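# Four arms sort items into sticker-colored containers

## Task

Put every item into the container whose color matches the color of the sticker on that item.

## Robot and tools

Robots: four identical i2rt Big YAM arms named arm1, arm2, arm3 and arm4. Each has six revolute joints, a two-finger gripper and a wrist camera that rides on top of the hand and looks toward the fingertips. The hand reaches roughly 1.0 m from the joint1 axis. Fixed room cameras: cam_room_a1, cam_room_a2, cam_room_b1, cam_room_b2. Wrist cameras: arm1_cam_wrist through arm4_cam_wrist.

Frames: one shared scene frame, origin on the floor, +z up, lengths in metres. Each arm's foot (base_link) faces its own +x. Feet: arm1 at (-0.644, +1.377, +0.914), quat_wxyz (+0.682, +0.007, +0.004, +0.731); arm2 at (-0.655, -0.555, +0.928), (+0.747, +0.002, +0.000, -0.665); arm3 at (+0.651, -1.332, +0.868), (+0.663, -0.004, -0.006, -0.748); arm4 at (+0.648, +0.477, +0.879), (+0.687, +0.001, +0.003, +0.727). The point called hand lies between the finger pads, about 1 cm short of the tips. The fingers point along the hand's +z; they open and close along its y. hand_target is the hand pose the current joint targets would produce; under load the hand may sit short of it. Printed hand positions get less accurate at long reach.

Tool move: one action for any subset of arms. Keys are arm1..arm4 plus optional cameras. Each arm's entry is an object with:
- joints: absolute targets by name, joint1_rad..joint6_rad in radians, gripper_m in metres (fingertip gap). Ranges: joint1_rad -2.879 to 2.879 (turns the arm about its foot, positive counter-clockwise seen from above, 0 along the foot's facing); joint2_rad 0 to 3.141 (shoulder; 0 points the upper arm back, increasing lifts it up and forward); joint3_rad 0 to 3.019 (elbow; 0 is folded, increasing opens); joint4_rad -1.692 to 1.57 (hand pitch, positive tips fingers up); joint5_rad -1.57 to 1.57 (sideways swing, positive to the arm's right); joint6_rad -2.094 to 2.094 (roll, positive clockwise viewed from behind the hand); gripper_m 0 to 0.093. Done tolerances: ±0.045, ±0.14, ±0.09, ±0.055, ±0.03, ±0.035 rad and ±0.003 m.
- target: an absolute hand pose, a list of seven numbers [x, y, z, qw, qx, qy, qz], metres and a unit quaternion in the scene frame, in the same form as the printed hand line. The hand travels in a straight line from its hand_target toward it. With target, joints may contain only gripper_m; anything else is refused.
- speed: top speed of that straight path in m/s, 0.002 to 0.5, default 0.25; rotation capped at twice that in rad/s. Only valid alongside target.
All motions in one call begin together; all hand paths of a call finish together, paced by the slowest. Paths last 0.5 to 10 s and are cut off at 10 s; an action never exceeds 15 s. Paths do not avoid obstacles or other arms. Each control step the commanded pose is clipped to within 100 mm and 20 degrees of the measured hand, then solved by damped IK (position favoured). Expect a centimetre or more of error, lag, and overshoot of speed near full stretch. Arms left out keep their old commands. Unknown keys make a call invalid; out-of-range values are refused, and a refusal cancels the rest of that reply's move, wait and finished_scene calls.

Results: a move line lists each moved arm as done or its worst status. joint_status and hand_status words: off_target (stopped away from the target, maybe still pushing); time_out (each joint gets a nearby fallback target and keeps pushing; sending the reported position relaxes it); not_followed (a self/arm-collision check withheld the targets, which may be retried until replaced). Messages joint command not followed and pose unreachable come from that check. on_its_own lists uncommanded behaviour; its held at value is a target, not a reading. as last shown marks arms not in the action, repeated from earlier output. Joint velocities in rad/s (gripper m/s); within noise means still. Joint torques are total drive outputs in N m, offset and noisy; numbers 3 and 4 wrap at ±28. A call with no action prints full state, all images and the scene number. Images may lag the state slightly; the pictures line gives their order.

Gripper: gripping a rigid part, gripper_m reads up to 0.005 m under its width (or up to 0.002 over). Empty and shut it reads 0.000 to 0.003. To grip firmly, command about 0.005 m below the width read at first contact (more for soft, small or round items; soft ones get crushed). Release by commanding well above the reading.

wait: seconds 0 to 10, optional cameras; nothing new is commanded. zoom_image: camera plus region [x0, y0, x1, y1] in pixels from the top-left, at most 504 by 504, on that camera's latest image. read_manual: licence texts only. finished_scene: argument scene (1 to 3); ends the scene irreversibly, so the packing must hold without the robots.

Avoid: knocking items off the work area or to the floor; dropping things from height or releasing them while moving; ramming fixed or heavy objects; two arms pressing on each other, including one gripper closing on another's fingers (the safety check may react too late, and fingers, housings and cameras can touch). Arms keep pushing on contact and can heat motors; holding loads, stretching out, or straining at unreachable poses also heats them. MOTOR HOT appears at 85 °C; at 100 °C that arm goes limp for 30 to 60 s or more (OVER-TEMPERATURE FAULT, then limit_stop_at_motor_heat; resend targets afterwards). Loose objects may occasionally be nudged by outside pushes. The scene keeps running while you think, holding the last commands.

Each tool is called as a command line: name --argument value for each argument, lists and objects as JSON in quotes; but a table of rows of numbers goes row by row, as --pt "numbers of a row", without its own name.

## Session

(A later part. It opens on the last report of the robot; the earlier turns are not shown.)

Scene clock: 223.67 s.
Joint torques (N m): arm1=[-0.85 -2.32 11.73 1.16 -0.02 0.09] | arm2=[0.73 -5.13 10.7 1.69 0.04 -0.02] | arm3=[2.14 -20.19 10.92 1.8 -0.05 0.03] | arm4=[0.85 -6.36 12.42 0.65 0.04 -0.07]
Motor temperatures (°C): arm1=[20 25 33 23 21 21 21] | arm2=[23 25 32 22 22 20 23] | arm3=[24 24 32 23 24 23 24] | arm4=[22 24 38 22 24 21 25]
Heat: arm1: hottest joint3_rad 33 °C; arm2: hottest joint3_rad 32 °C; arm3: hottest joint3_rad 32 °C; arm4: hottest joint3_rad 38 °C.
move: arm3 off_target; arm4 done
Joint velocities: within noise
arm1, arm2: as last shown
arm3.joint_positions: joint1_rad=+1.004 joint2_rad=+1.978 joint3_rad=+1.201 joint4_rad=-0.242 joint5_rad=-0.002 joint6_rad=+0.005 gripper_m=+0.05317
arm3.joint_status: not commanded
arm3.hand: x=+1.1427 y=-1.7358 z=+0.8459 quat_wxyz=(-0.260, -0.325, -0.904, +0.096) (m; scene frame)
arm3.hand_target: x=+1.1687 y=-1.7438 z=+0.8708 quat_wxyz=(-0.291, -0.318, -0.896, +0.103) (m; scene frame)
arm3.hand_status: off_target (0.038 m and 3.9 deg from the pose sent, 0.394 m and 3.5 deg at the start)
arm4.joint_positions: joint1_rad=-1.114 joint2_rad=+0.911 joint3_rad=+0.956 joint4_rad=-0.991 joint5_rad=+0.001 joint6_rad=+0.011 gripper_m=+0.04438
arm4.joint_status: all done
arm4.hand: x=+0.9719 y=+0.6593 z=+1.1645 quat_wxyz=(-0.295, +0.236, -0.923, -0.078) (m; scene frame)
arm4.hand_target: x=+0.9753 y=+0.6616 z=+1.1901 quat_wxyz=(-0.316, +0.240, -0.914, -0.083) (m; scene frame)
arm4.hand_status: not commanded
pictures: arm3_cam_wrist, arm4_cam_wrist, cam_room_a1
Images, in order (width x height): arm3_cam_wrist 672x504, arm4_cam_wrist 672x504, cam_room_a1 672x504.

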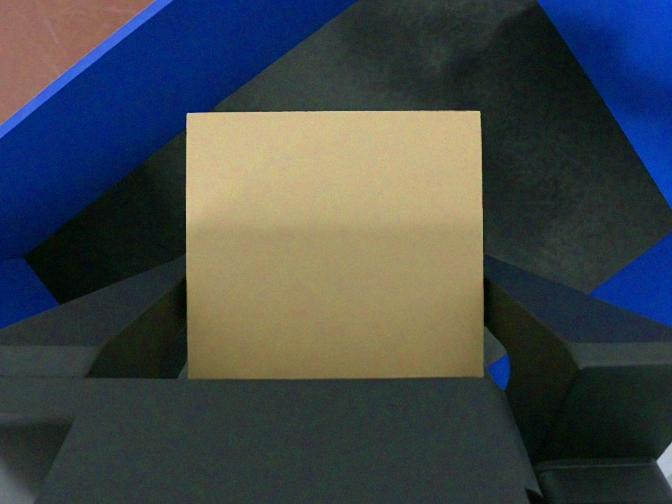

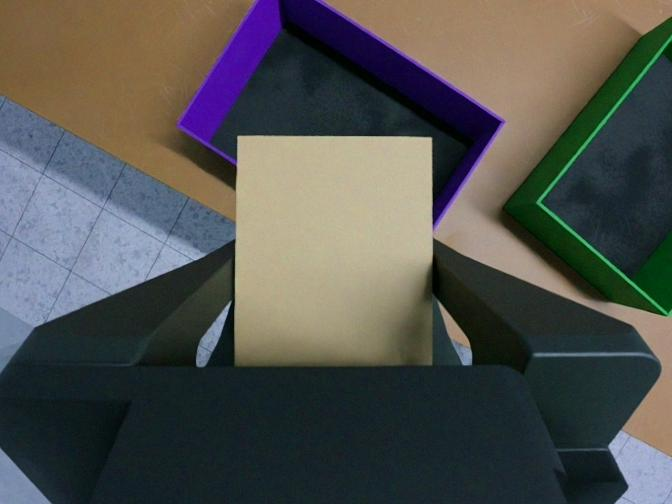

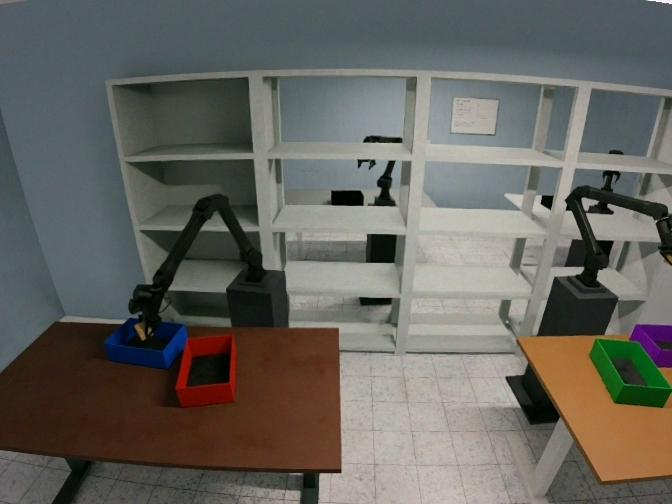

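move --arm3 '{"target":[1.173,-1.743,0.785,0.2913,0.3174,0.8964,-0.1031],"speed":0.12}' --arm4 '{"target":[1.106,0.728,0.885,0.2985,-0.2461,0.9186,0.08],"speed":0.25}' --cameras '["arm4_cam_wrist"]'

move --arm3 '{"target":[1.171,-1.742,0.757,0.2913,0.3174,0.8964,-0.1031],"speed":0.08}' --arm4 '{"target":[1.106,0.728,0.79,0.2985,-0.2461,0.9186,0.08],"speed":0.15}' --cameras '["arm3_cam_wrist","arm4_cam_wrist"]'

Scene clock: 233.00 s.
Joint torques (N m): arm1=[-1.14 -2.55 11.79 1.07 0.04 0.01] | arm2=[0.67 -5.07 10.69 1.7 0.04 -0.02] | arm3=[2.08 -19.84 9.09 1.85 0.12 0.03] | arm4=[0.21 -14.74 8.5 1.69 -0.05 -0.07]
Motor temperatures (°C): arm1=[20 24 33 23 21 21 21] | arm2=[23 25 32 22 22 20 23] | arm3=[24 24 32 23 24 23 24] | arm4=[22 24 39 22 24 21 26]
Heat: arm1: hottest joint3_rad 33 °C; arm2: hottest joint3_rad 32 °C; arm3: hottest joint3_rad 32 °C; arm4: hottest joint3_rad 39 °C.
move: arm3 off_target; arm4 off_target
Joint velocities: within noise
arm1.joint_positions: joint1_rad=-2.266 joint2_rad=+0.900 joint3_rad=+0.999 joint4_rad=-0.994 joint5_rad=+0.008 joint6_rad=+0.028 gripper_m=+0.07997
arm1.joint_status: not commanded
arm1.hand: x=-0.3365 y=+1.1551 z=+1.2223 quat_wxyz=(-0.308, -0.305, -0.895, +0.103) (m; scene frame)
arm1.hand_target: x=-0.3352 y=+1.1583 z=+1.2217 quat_wxyz=(-0.306, -0.300, -0.898, +0.101) (m; scene frame)
arm1.hand_status: not commanded
arm2: as last shown
arm3.joint_positions: joint1_rad=+1.012 joint2_rad=+2.128 joint3_rad=+1.201 joint4_rad=-0.067 joint5_rad=-0.002 joint6_rad=+0.011 gripper_m=+0.05317
arm3.joint_status: not commanded
arm3.hand: x=+1.1517 y=-1.7380 z=+0.7760 quat_wxyz=(-0.271, -0.323, -0.901, +0.098) (m; scene frame)
arm3.hand_target: x=+1.1722 y=-1.7424 z=+0.7855 quat_wxyz=(-0.291, -0.318, -0.896, +0.103) (m; scene frame)
arm3.hand_status: off_target (0.024 m and 2.5 deg from the pose sent, 0.068 m and 3.9 deg at the start)
arm4.joint_positions: joint1_rad=-1.124 joint2_rad=+1.676 joint3_rad=+0.766 joint4_rad=-0.089 joint5_rad=-0.013 joint6_rad=-0.009 gripper_m=+0.04438
arm4.joint_status: not commanded
arm4.hand: x=+1.0827 y=+0.7190 z=+0.8660 quat_wxyz=(-0.269, +0.245, -0.928, -0.074) (m; scene frame)
arm4.hand_target: x=+1.1050 y=+0.7273 z=+0.8858 quat_wxyz=(-0.299, +0.246, -0.919, -0.080) (m; scene frame)
arm4.hand_status: off_target (0.031 m and 3.6 deg from the pose sent, 0.318 m and 1.3 deg at the start)
pictures: arm4_cam_wrist
Images, in order (width x height): arm4_cam_wrist 672x504.

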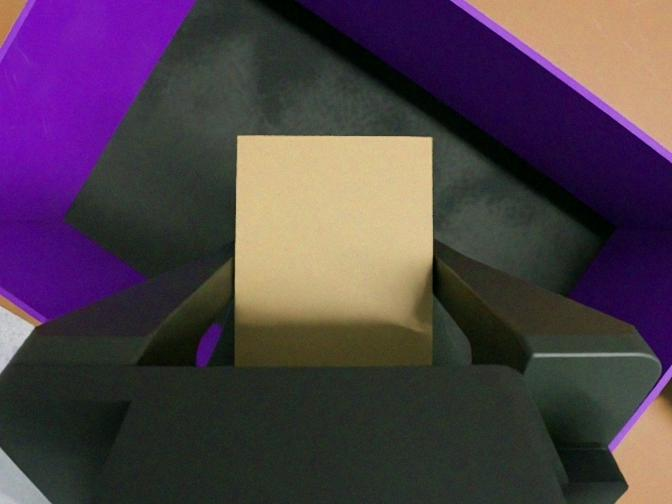

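Scene clock: 234.27 s.
Joint torques (N m): arm1=[-1.32 -2.2 11.75 1.1 0.03 0.01] | arm2=[0.62 -5.01 10.67 1.69 0.04 -0.02] | arm3=[2.2 -20.01 8.57 1.88 0.13 0.02] | arm4=[0.21 -15.56 5.37 1.57 -0.03 -0.08]
Motor temperatures (°C): arm1=[20 24 33 23 21 21 21] | arm2=[23 25 32 22 22 20 23] | arm3=[24 25 32 23 24 23 24] | arm4=[22 24 39 22 24 21 26]
Heat: arm1: hottest joint3_rad 33 °C; arm2: hottest joint3_rad 32 °C; arm3: hottest joint3_rad 32 °C; arm4: hottest joint3_rad 39 °C.
move: arm3 off_target; arm4 off_target
Joint velocities: within noise
arm1: as last shown
arm2.joint_positions: joint1_rad=+0.929 joint2_rad=+0.892 joint3_rad=+1.013 joint4_rad=-0.991 joint5_rad=-0.001 joint6_rad=+0.003 gripper_m=+0.08793
arm2.joint_status: not commanded
arm2.hand: x=-0.3306 y=-0.7452 z=+1.2528 quat_wxyz=(-0.332, -0.246, -0.906, +0.087) (m; scene frame)
arm2.hand_target: x=-0.3327 y=-0.7445 z=+1.2413 quat_wxyz=(-0.318, -0.243, -0.912, +0.085) (m; scene frame)
arm2.hand_status: not commanded
arm3.joint_positions: joint1_rad=+1.012 joint2_rad=+2.182 joint3_rad=+1.201 joint4_rad=-0.010 joint5_rad=-0.002 joint6_rad=+0.011 gripper_m=+0.05317
arm3.joint_status: not commanded
arm3.hand: x=+1.1509 y=-1.7376 z=+0.7503 quat_wxyz=(-0.273, -0.323, -0.901, +0.099) (m; scene frame)
arm3.hand_target: x=+1.1703 y=-1.7414 z=+0.7574 quat_wxyz=(-0.291, -0.318, -0.897, +0.103) (m; scene frame)
arm3.hand_status: off_target (0.022 m and 2.3 deg from the pose sent, 0.027 m and 2.5 deg at the start)
arm4.joint_positions: joint1_rad=-1.124 joint2_rad=+1.919 joint3_rad=+0.766 joint4_rad=+0.188 joint5_rad=-0.013 joint6_rad=-0.009 gripper_m=+0.04438
arm4.joint_status: not commanded
arm4.hand: x=+1.0939 y=+0.7251 z=+0.7862 quat_wxyz=(-0.285, +0.244, -0.924, -0.078) (m; scene frame)
arm4.hand_target: x=+1.1057 y=+0.7277 z=+0.7902 quat_wxyz=(-0.298, +0.246, -0.919, -0.080) (m; scene frame)
arm4.hand_status: off_target (0.013 m and 1.7 deg from the pose sent, 0.080 m and 3.6 deg at the start)
pictures: arm3_cam_wrist, arm4_cam_wrist
Images, in order (width x height): arm3_cam_wrist 672x504, arm4_cam_wrist 672x504.

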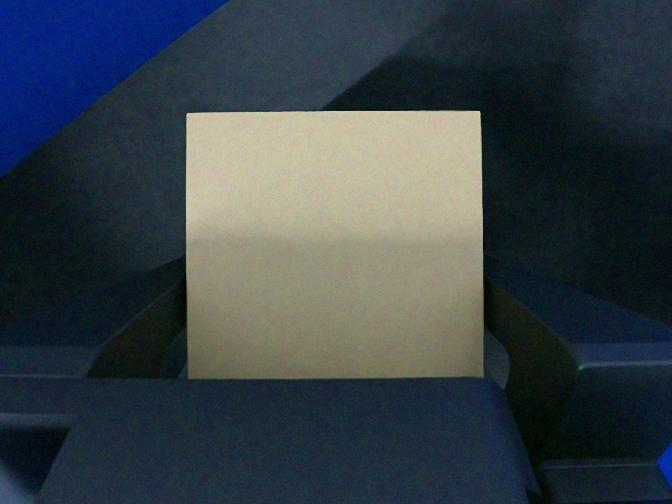

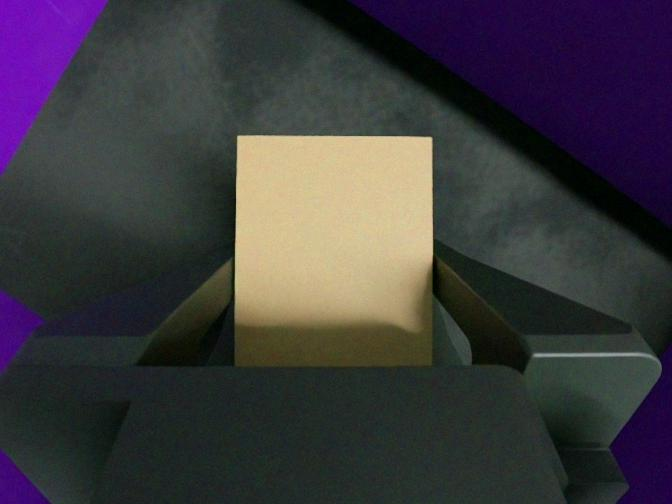

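move --arm3 '{"target":[1.17,-1.741,0.741,0.2913,0.3174,0.8964,-0.1031],"speed":0.06}' --arm4 '{"target":[1.106,0.728,0.762,0.2985,-0.2461,0.9186,0.08],"speed":0.1}'

move --arm3 '{"target":[1.168,-1.74,0.73,0.2913,0.3174,0.8964,-0.1031],"speed":0.06}' --arm4 '{"target":[1.106,0.728,0.745,0.2985,-0.2461,0.9186,0.08],"speed":0.08}'

move --arm3 '{"target":[1.167,-1.738,0.722,0.2913,0.3174,0.8964,-0.1031],"speed":0.06}' --arm4 '{"target":[1.106,0.728,0.73,0.2985,-0.2461,0.9186,0.08],"speed":0.06}' --cameras '["arm3_cam_wrist","arm4_cam_wrist","cam_room_a1","cam_room_a2"]'

zoom_image --camera "cam_room_a1" --region '[90, 290, 210, 380]'

Scene clock: 242.93 s.
Joint torques (N m): arm1=[-0.85 -2.55 11.6 1.24 -0.03 0.04] | arm2=[0.67 -5.07 10.67 1.68 0.03 -0.03] | arm3=[2.2 -18.08 8.54 1.72 0.13 0.02] | arm4=[0.15 -14.92 5.26 1.65 -0.06 -0.11]
Motor temperatures (°C): arm1=[20 24 34 23 21 21 21] | arm2=[23 25 32 22 22 20 23] | arm3=[24 25 32 23 24 23 24] | arm4=[22 24 38 22 24 21 26]
Heat: arm1: hottest joint3_rad 34 °C; arm2: hottest joint3_rad 32 °C; arm3: hottest joint3_rad 32 °C; arm4: hottest joint3_rad 38 °C.
move: arm3 off_target; arm4 off_target
Joint velocities: within noise
arm1, arm2: as last shown
arm3.joint_positions: joint1_rad=+1.012 joint2_rad=+2.194 joint3_rad=+1.201 joint4_rad=+0.028 joint5_rad=-0.002 joint6_rad=+0.012 gripper_m=+0.05317
arm3.joint_status: not commanded
arm3.hand: x=+1.1550 y=-1.7407 z=+0.7480 quat_wxyz=(-0.285, -0.321, -0.897, +0.103) (m; scene frame)
arm3.hand_target: x=+1.1695 y=-1.7404 z=+0.7413 quat_wxyz=(-0.291, -0.317, -0.897, +0.103) (m; scene frame)
arm3.hand_status: off_target (0.017 m and 0.9 deg from the pose sent, 0.021 m and 2.3 deg at the start)
arm4.joint_positions: joint1_rad=-1.124 joint2_rad=+1.995 joint3_rad=+0.766 joint4_rad=+0.262 joint5_rad=-0.013 joint6_rad=-0.009 gripper_m=+0.04438
arm4.joint_status: not commanded
arm4.hand: x=+1.0916 y=+0.7238 z=+0.7598 quat_wxyz=(-0.284, +0.244, -0.924, -0.078) (m; scene frame)
arm4.hand_target: x=+1.1056 y=+0.7276 z=+0.7623 quat_wxyz=(-0.298, +0.246, -0.919, -0.080) (m; scene frame)
arm4.hand_status: off_target (0.015 m and 1.8 deg from the pose sent, 0.027 m and 1.7 deg at the start)
pictures: none

Scene clock: 243.97 s.
Joint torques (N m): arm1=[-1.03 -2.02 11.69 1.31 0 0.05] | arm2=[0.67 -4.95 10.7 1.69 0.03 -0.03] | arm3=[1.96 -17.14 8.14 1.52 0.12 0.01] | arm4=[-0.09 -14.8 5.23 1.59 -0.05 -0.05]
Motor temperatures (°C): arm1=[20 24 34 23 21 21 21] | arm2=[23 25 32 22 22 20 23] | arm3=[24 25 32 23 24 23 24] | arm4=[22 24 37 22 24 21 26]
Heat: arm1: hottest joint3_rad 34 °C; arm2: hottest joint3_rad 32 °C; arm3: hottest joint3_rad 32 °C; arm4: hottest joint3_rad 37 °C.
move: arm3 off_target; arm4 off_target
Joint velocities: within noise
arm1, arm2: as last shown
arm3.joint_positions: joint1_rad=+1.012 joint2_rad=+2.203 joint3_rad=+1.201 joint4_rad=+0.058 joint5_rad=-0.002 joint6_rad=+0.012 gripper_m=+0.05317
arm3.joint_status: not commanded
arm3.hand: x=+1.1579 y=-1.7431 z=+0.7470 quat_wxyz=(-0.294, -0.320, -0.894, +0.106) (m; scene frame)
arm3.hand_target: x=+1.1672 y=-1.7393 z=+0.7305 quat_wxyz=(-0.291, -0.317, -0.897, +0.103) (m; scene frame)
arm3.hand_status: off_target (0.020 m and 0.6 deg from the pose sent, 0.022 m and 0.9 deg at the start)
arm4.joint_positions: joint1_rad=-1.124 joint2_rad=+2.041 joint3_rad=+0.770 joint4_rad=+0.305 joint5_rad=-0.013 joint6_rad=-0.009 gripper_m=+0.04438
arm4.joint_status: not commanded
arm4.hand: x=+1.0910 y=+0.7235 z=+0.7444 quat_wxyz=(-0.285, +0.244, -0.924, -0.078) (m; scene frame)
arm4.hand_target: x=+1.1055 y=+0.7276 z=+0.7453 quat_wxyz=(-0.298, +0.246, -0.919, -0.080) (m; scene frame)
arm4.hand_status: off_target (0.016 m and 1.7 deg from the pose sent, 0.021 m and 1.8 deg at the start)
pictures: none

Scene clock: 244.93 s.
Joint torques (N m): arm1=[-1.55 -1.55 11.71 1.01 0.06 0.01] | arm2=[0.73 -5.13 10.69 1.68 0.04 -0.02] | arm3=[2.08 -16.5 7.75 1.39 0.12 0.01] | arm4=[-0.21 -13.98 4.6 1.37 -0.05 -0.03]
Motor temperatures (°C): arm1=[20 24 34 23 21 21 21] | arm2=[23 25 32 22 22 20 23] | arm3=[24 25 32 23 24 23 24] | arm4=[22 24 37 22 24 21 26]
Heat: arm1: hottest joint3_rad 34 °C; arm2: hottest joint3_rad 32 °C; arm3: hottest joint3_rad 32 °C; arm4: hottest joint3_rad 37 °C.
move: arm3 off_target; arm4 off_target
Joint velocities: within noise
arm1, arm2: as last shown
arm3.joint_positions: joint1_rad=+1.012 joint2_rad=+2.209 joint3_rad=+1.201 joint4_rad=+0.079 joint5_rad=-0.001 joint6_rad=+0.013 gripper_m=+0.05317
arm3.joint_status: not commanded
arm3.hand: x=+1.1599 y=-1.7449 z=+0.7461 quat_wxyz=(-0.301, -0.320, -0.892, +0.109) (m; scene frame)
arm3.hand_target: x=+1.1657 y=-1.7373 z=+0.7227 quat_wxyz=(-0.291, -0.317, -0.896, +0.103) (m; scene frame)
arm3.hand_status: off_target (0.026 m and 1.4 deg from the pose sent, 0.027 m and 0.7 deg at the start)
arm4.joint_positions: joint1_rad=-1.124 joint2_rad=+2.071 joint3_rad=+0.784 joint4_rad=+0.347 joint5_rad=-0.013 joint6_rad=-0.011 gripper_m=+0.04438
arm4.joint_status: not commanded
arm4.hand: x=+1.0983 y=+0.7275 z=+0.7391 quat_wxyz=(-0.297, +0.244, -0.920, -0.080) (m; scene frame)
arm4.hand_target: x=+1.1057 y=+0.7277 z=+0.7302 quat_wxyz=(-0.298, +0.246, -0.919, -0.080) (m; scene frame)
arm4.hand_status: off_target (0.012 m and 0.3 deg from the pose sent, 0.021 m and 1.7 deg at the start)
pictures: arm3_cam_wrist, arm4_cam_wrist, cam_room_a1, cam_room_a2
Images, in order (width x height): arm3_cam_wrist 672x504, arm4_cam_wrist 672x504, cam_room_a1 672x504, cam_room_a2 672x504.

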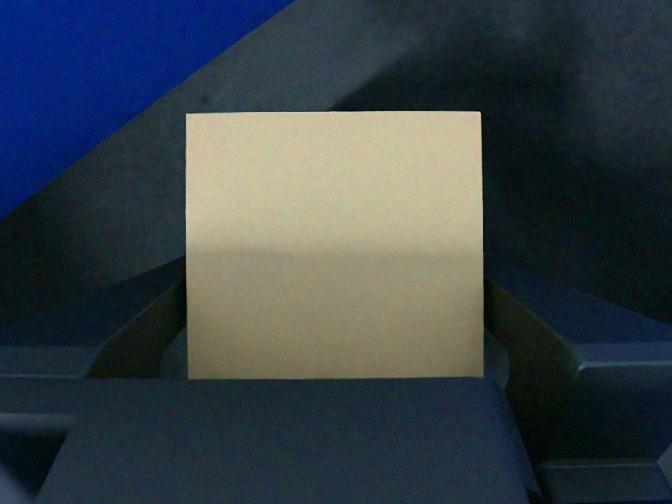

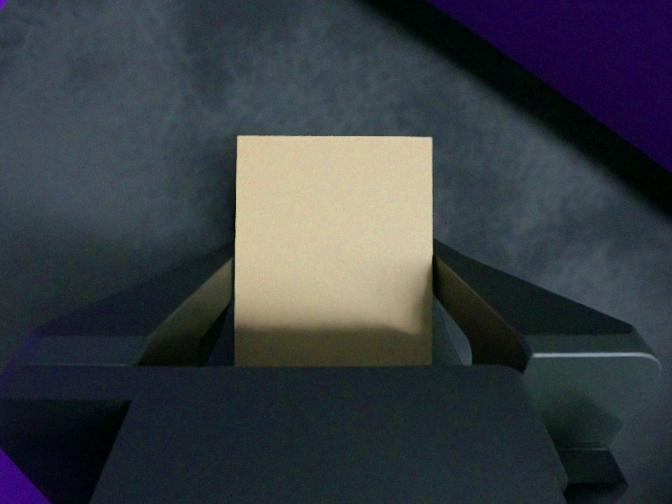

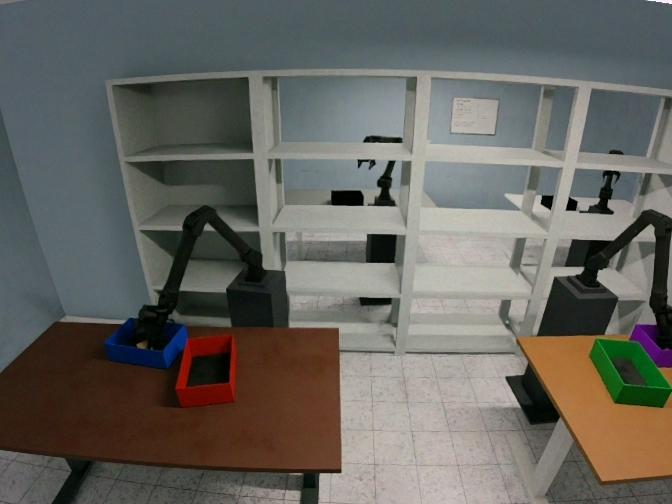

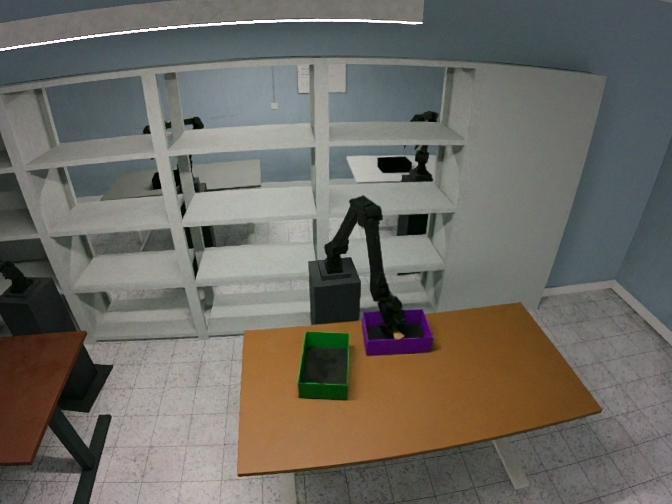

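Scaled by 4.200.

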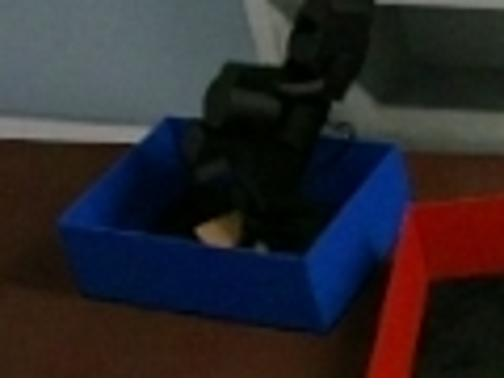

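move --arm3 '{"joints":{"gripper_m":0.086}}' --arm4 '{"target":[1.105,0.728,0.722,0.2985,-0.2461,0.9186,0.08],"speed":0.06}' --cameras '["arm3_cam_wrist"]'

move --arm3 '{"target":[1.08,-1.675,0.89,0.2913,0.3174,0.8964,-0.1031],"speed":0.15}' --arm4 '{"joints":{"gripper_m":0.08}}' --cameras '["arm3_cam_wrist","arm4_cam_wrist"]'

move --arm4 '{"target":[1.03,0.685,0.89,0.2985,-0.2461,0.9186,0.08],"speed":0.15}' --cameras '["arm4_cam_wrist","cam_room_a1","cam_room_a2"]'

Scene clock: 251.13 s.
Joint torques (N m): arm1=[-1.26 -2.2 11.67 1.01 0.02 0.01] | arm2=[0.67 -5.01 10.71 1.69 0.03 -0.02] | arm3=[2.14 -16.85 7.35 1.21 0.02 -0.06] | arm4=[0.5 -12.81 4.59 1.28 -0.06 -0.05]
Motor temperatures (°C): arm1=[20 24 34 23 21 21 21] | arm2=[23 25 32 22 22 20 23] | arm3=[24 25 32 23 24 23 24] | arm4=[22 24 36 22 24 21 26]
Heat: arm1: hottest joint3_rad 34 °C; arm2: hottest joint3_rad 32 °C; arm3: hottest joint3_rad 32 °C; arm4: hottest joint3_rad 36 °C.
move: arm3 done; arm4 off_target
Joint velocities: within noise
arm1, arm2: as last shown
arm3.joint_positions: joint1_rad=+1.012 joint2_rad=+2.213 joint3_rad=+1.206 joint4_rad=+0.083 joint5_rad=+0.002 joint6_rad=+0.020 gripper_m=+0.08596
arm3.joint_status: all done
arm3.hand: x=+1.1614 y=-1.7465 z=+0.7461 quat_wxyz=(-0.303, -0.323, -0.890, +0.110) (m; scene frame)
arm3.hand_target: x=+1.1659 y=-1.7371 z=+0.7229 quat_wxyz=(-0.292, -0.317, -0.896, +0.103) (m; scene frame)
arm3.hand_status: not commanded
arm4.joint_positions: joint1_rad=-1.124 joint2_rad=+2.083 joint3_rad=+0.788 joint4_rad=+0.374 joint5_rad=-0.013 joint6_rad=-0.011 gripper_m=+0.04438
arm4.joint_status: not commanded
arm4.hand: x=+1.1022 y=+0.7296 z=+0.7383 quat_wxyz=(-0.305, +0.244, -0.917, -0.083) (m; scene frame)
arm4.hand_target: x=+1.1043 y=+0.7276 z=+0.7225 quat_wxyz=(-0.298, +0.246, -0.919, -0.080) (m; scene frame)
arm4.hand_status: off_target (0.017 m and 0.9 deg from the pose sent, 0.018 m and 0.3 deg at the start)
pictures: arm3_cam_wrist
Images, in order (width x height): arm3_cam_wrist 672x504.

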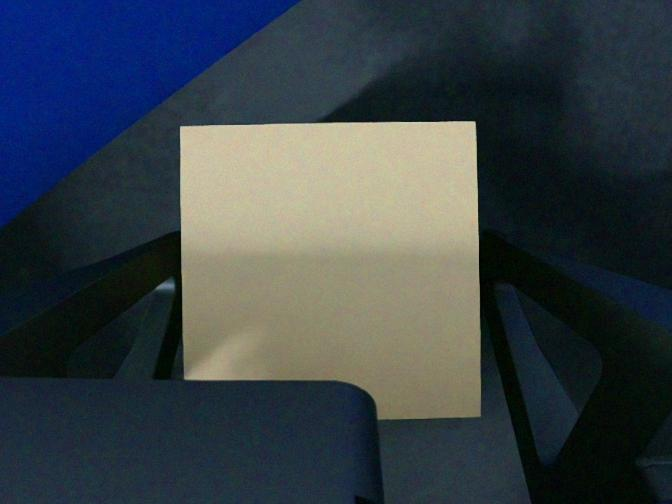

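Scene clock: 253.10 s.
Joint torques (N m): arm1=[-0.85 -2.2 11.86 1.07 0.04 0.03] | arm2=[0.73 -5.07 10.67 1.68 0.04 -0.03] | arm3=[1.2 -15.44 6.58 0.9 -0.06 -0.13] | arm4=[0.67 -13.68 4.14 1.2 0.09 -0.05]
Motor temperatures (°C): arm1=[20 24 34 23 21 21 21] | arm2=[23 25 32 22 22 20 23] | arm3=[24 25 32 23 24 23 24] | arm4=[22 24 36 22 24 21 26]
Heat: arm1: hottest joint3_rad 34 °C; arm2: hottest joint3_rad 32 °C; arm3: hottest joint3_rad 32 °C; arm4: hottest joint3_rad 36 °C.
move: arm3 done; arm4 done
Joint velocities: within noise
arm1, arm2: as last shown
arm3.joint_positions: joint1_rad=+1.014 joint2_rad=+1.712 joint3_rad=+0.909 joint4_rad=-0.135 joint5_rad=-0.003 joint6_rad=+0.017 gripper_m=+0.08597
arm3.joint_status: not commanded
arm3.hand: x=+1.0829 y=-1.6789 z=+0.8939 quat_wxyz=(-0.298, -0.321, -0.893, +0.106) (m; scene frame)
arm3.hand_target: x=+1.0800 y=-1.6750 z=+0.8899 quat_wxyz=(-0.291, -0.318, -0.897, +0.103) (m; scene frame)
arm3.hand_status: done (0.006 m and 1.0 deg from the pose sent, 0.180 m and 1.8 deg at the start)
arm4.joint_positions: joint1_rad=-1.123 joint2_rad=+2.088 joint3_rad=+0.793 joint4_rad=+0.377 joint5_rad=-0.016 joint6_rad=-0.012 gripper_m=+0.07990
arm4.joint_status: all done
arm4.hand: x=+1.1037 y=+0.7315 z=+0.7374 quat_wxyz=(-0.306, +0.245, -0.916, -0.084) (m; scene frame)
arm4.hand_target: x=+1.1042 y=+0.7276 z=+0.7225 quat_wxyz=(-0.298, +0.246, -0.919, -0.080) (m; scene frame)
arm4.hand_status: not commanded
pictures: arm3_cam_wrist, arm4_cam_wrist
Images, in order (width x height): arm3_cam_wrist 672x504, arm4_cam_wrist 672x504.

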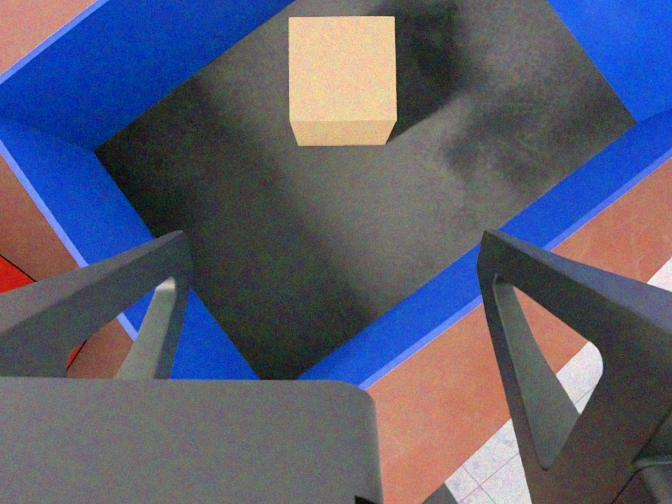

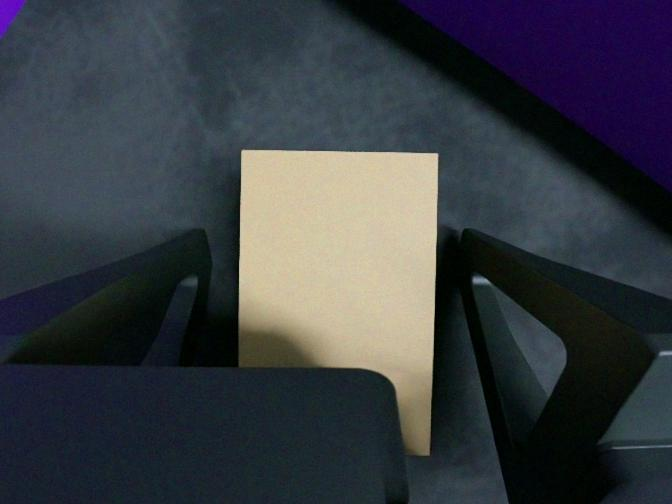

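Scene clock: 255.00 s.
Joint torques (N m): arm1=[-1.08 -2.32 11.73 0.91 -0.02 0.02] | arm2=[0.67 -5.13 10.7 1.68 0.04 -0.02] | arm3=[1.26 -15.44 6.6 0.9 -0.07 -0.12] | arm4=[0.44 -10.75 5.96 0.61 -0.02 -0.05]
Motor temperatures (°C): arm1=[20 24 34 23 21 21 21] | arm2=[23 25 32 22 22 20 23] | arm3=[24 25 32 23 24 23 24] | arm4=[22 24 36 22 24 21 26]
Heat: arm1: hottest joint3_rad 34 °C; arm2: hottest joint3_rad 32 °C; arm3: hottest joint3_rad 32 °C; arm4: hottest joint3_rad 36 °C.
move: arm4 done
Joint velocities: within noise
arm1, arm2, arm3: as last shown
arm4.joint_positions: joint1_rad=-1.128 joint2_rad=+1.473 joint3_rad=+0.568 joint4_rad=-0.018 joint5_rad=-0.016 joint6_rad=-0.013 gripper_m=+0.07991
arm4.joint_status: not commanded
arm4.hand: x=+1.0315 y=+0.6892 z=+0.8924 quat_wxyz=(-0.304, +0.243, -0.917, -0.083) (m; scene frame)
arm4.hand_target: x=+1.0299 y=+0.6850 z=+0.8899 quat_wxyz=(-0.298, +0.246, -0.919, -0.080) (m; scene frame)
arm4.hand_status: done (0.005 m and 0.9 deg from the pose sent, 0.176 m and 1.1 deg at the start)
pictures: arm4_cam_wrist, cam_room_a1, cam_room_a2
Images, in order (width x height): arm4_cam_wrist 672x504, cam_room_a1 672x504, cam_room_a2 672x504.

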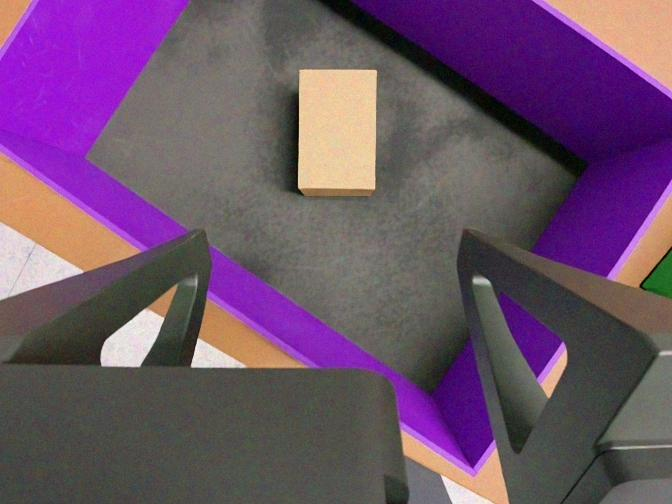

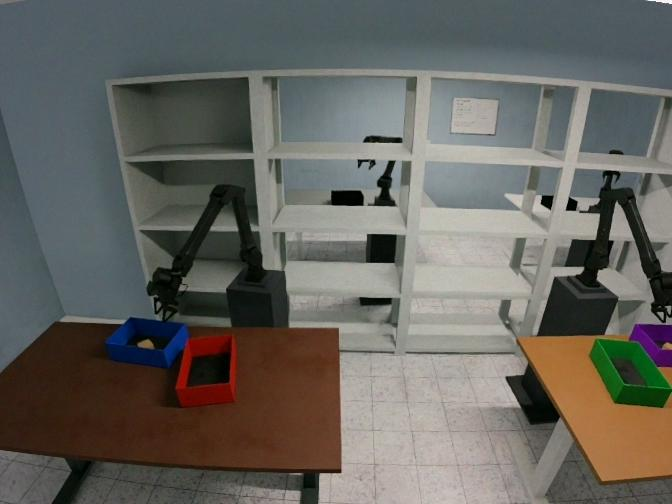

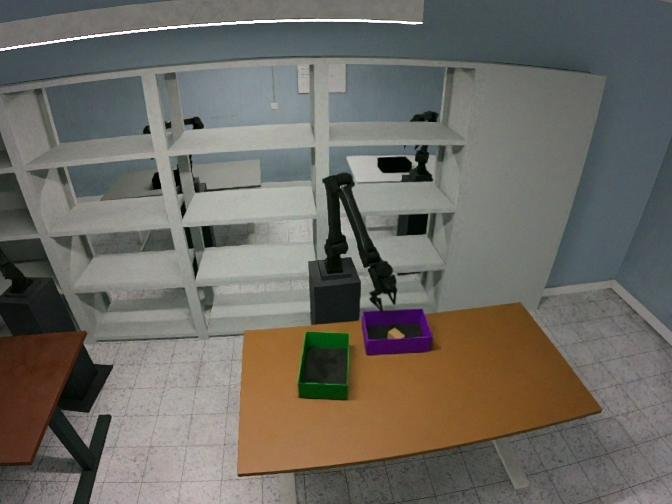

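finished_scene --scene 3

The scene is finished: the task was done.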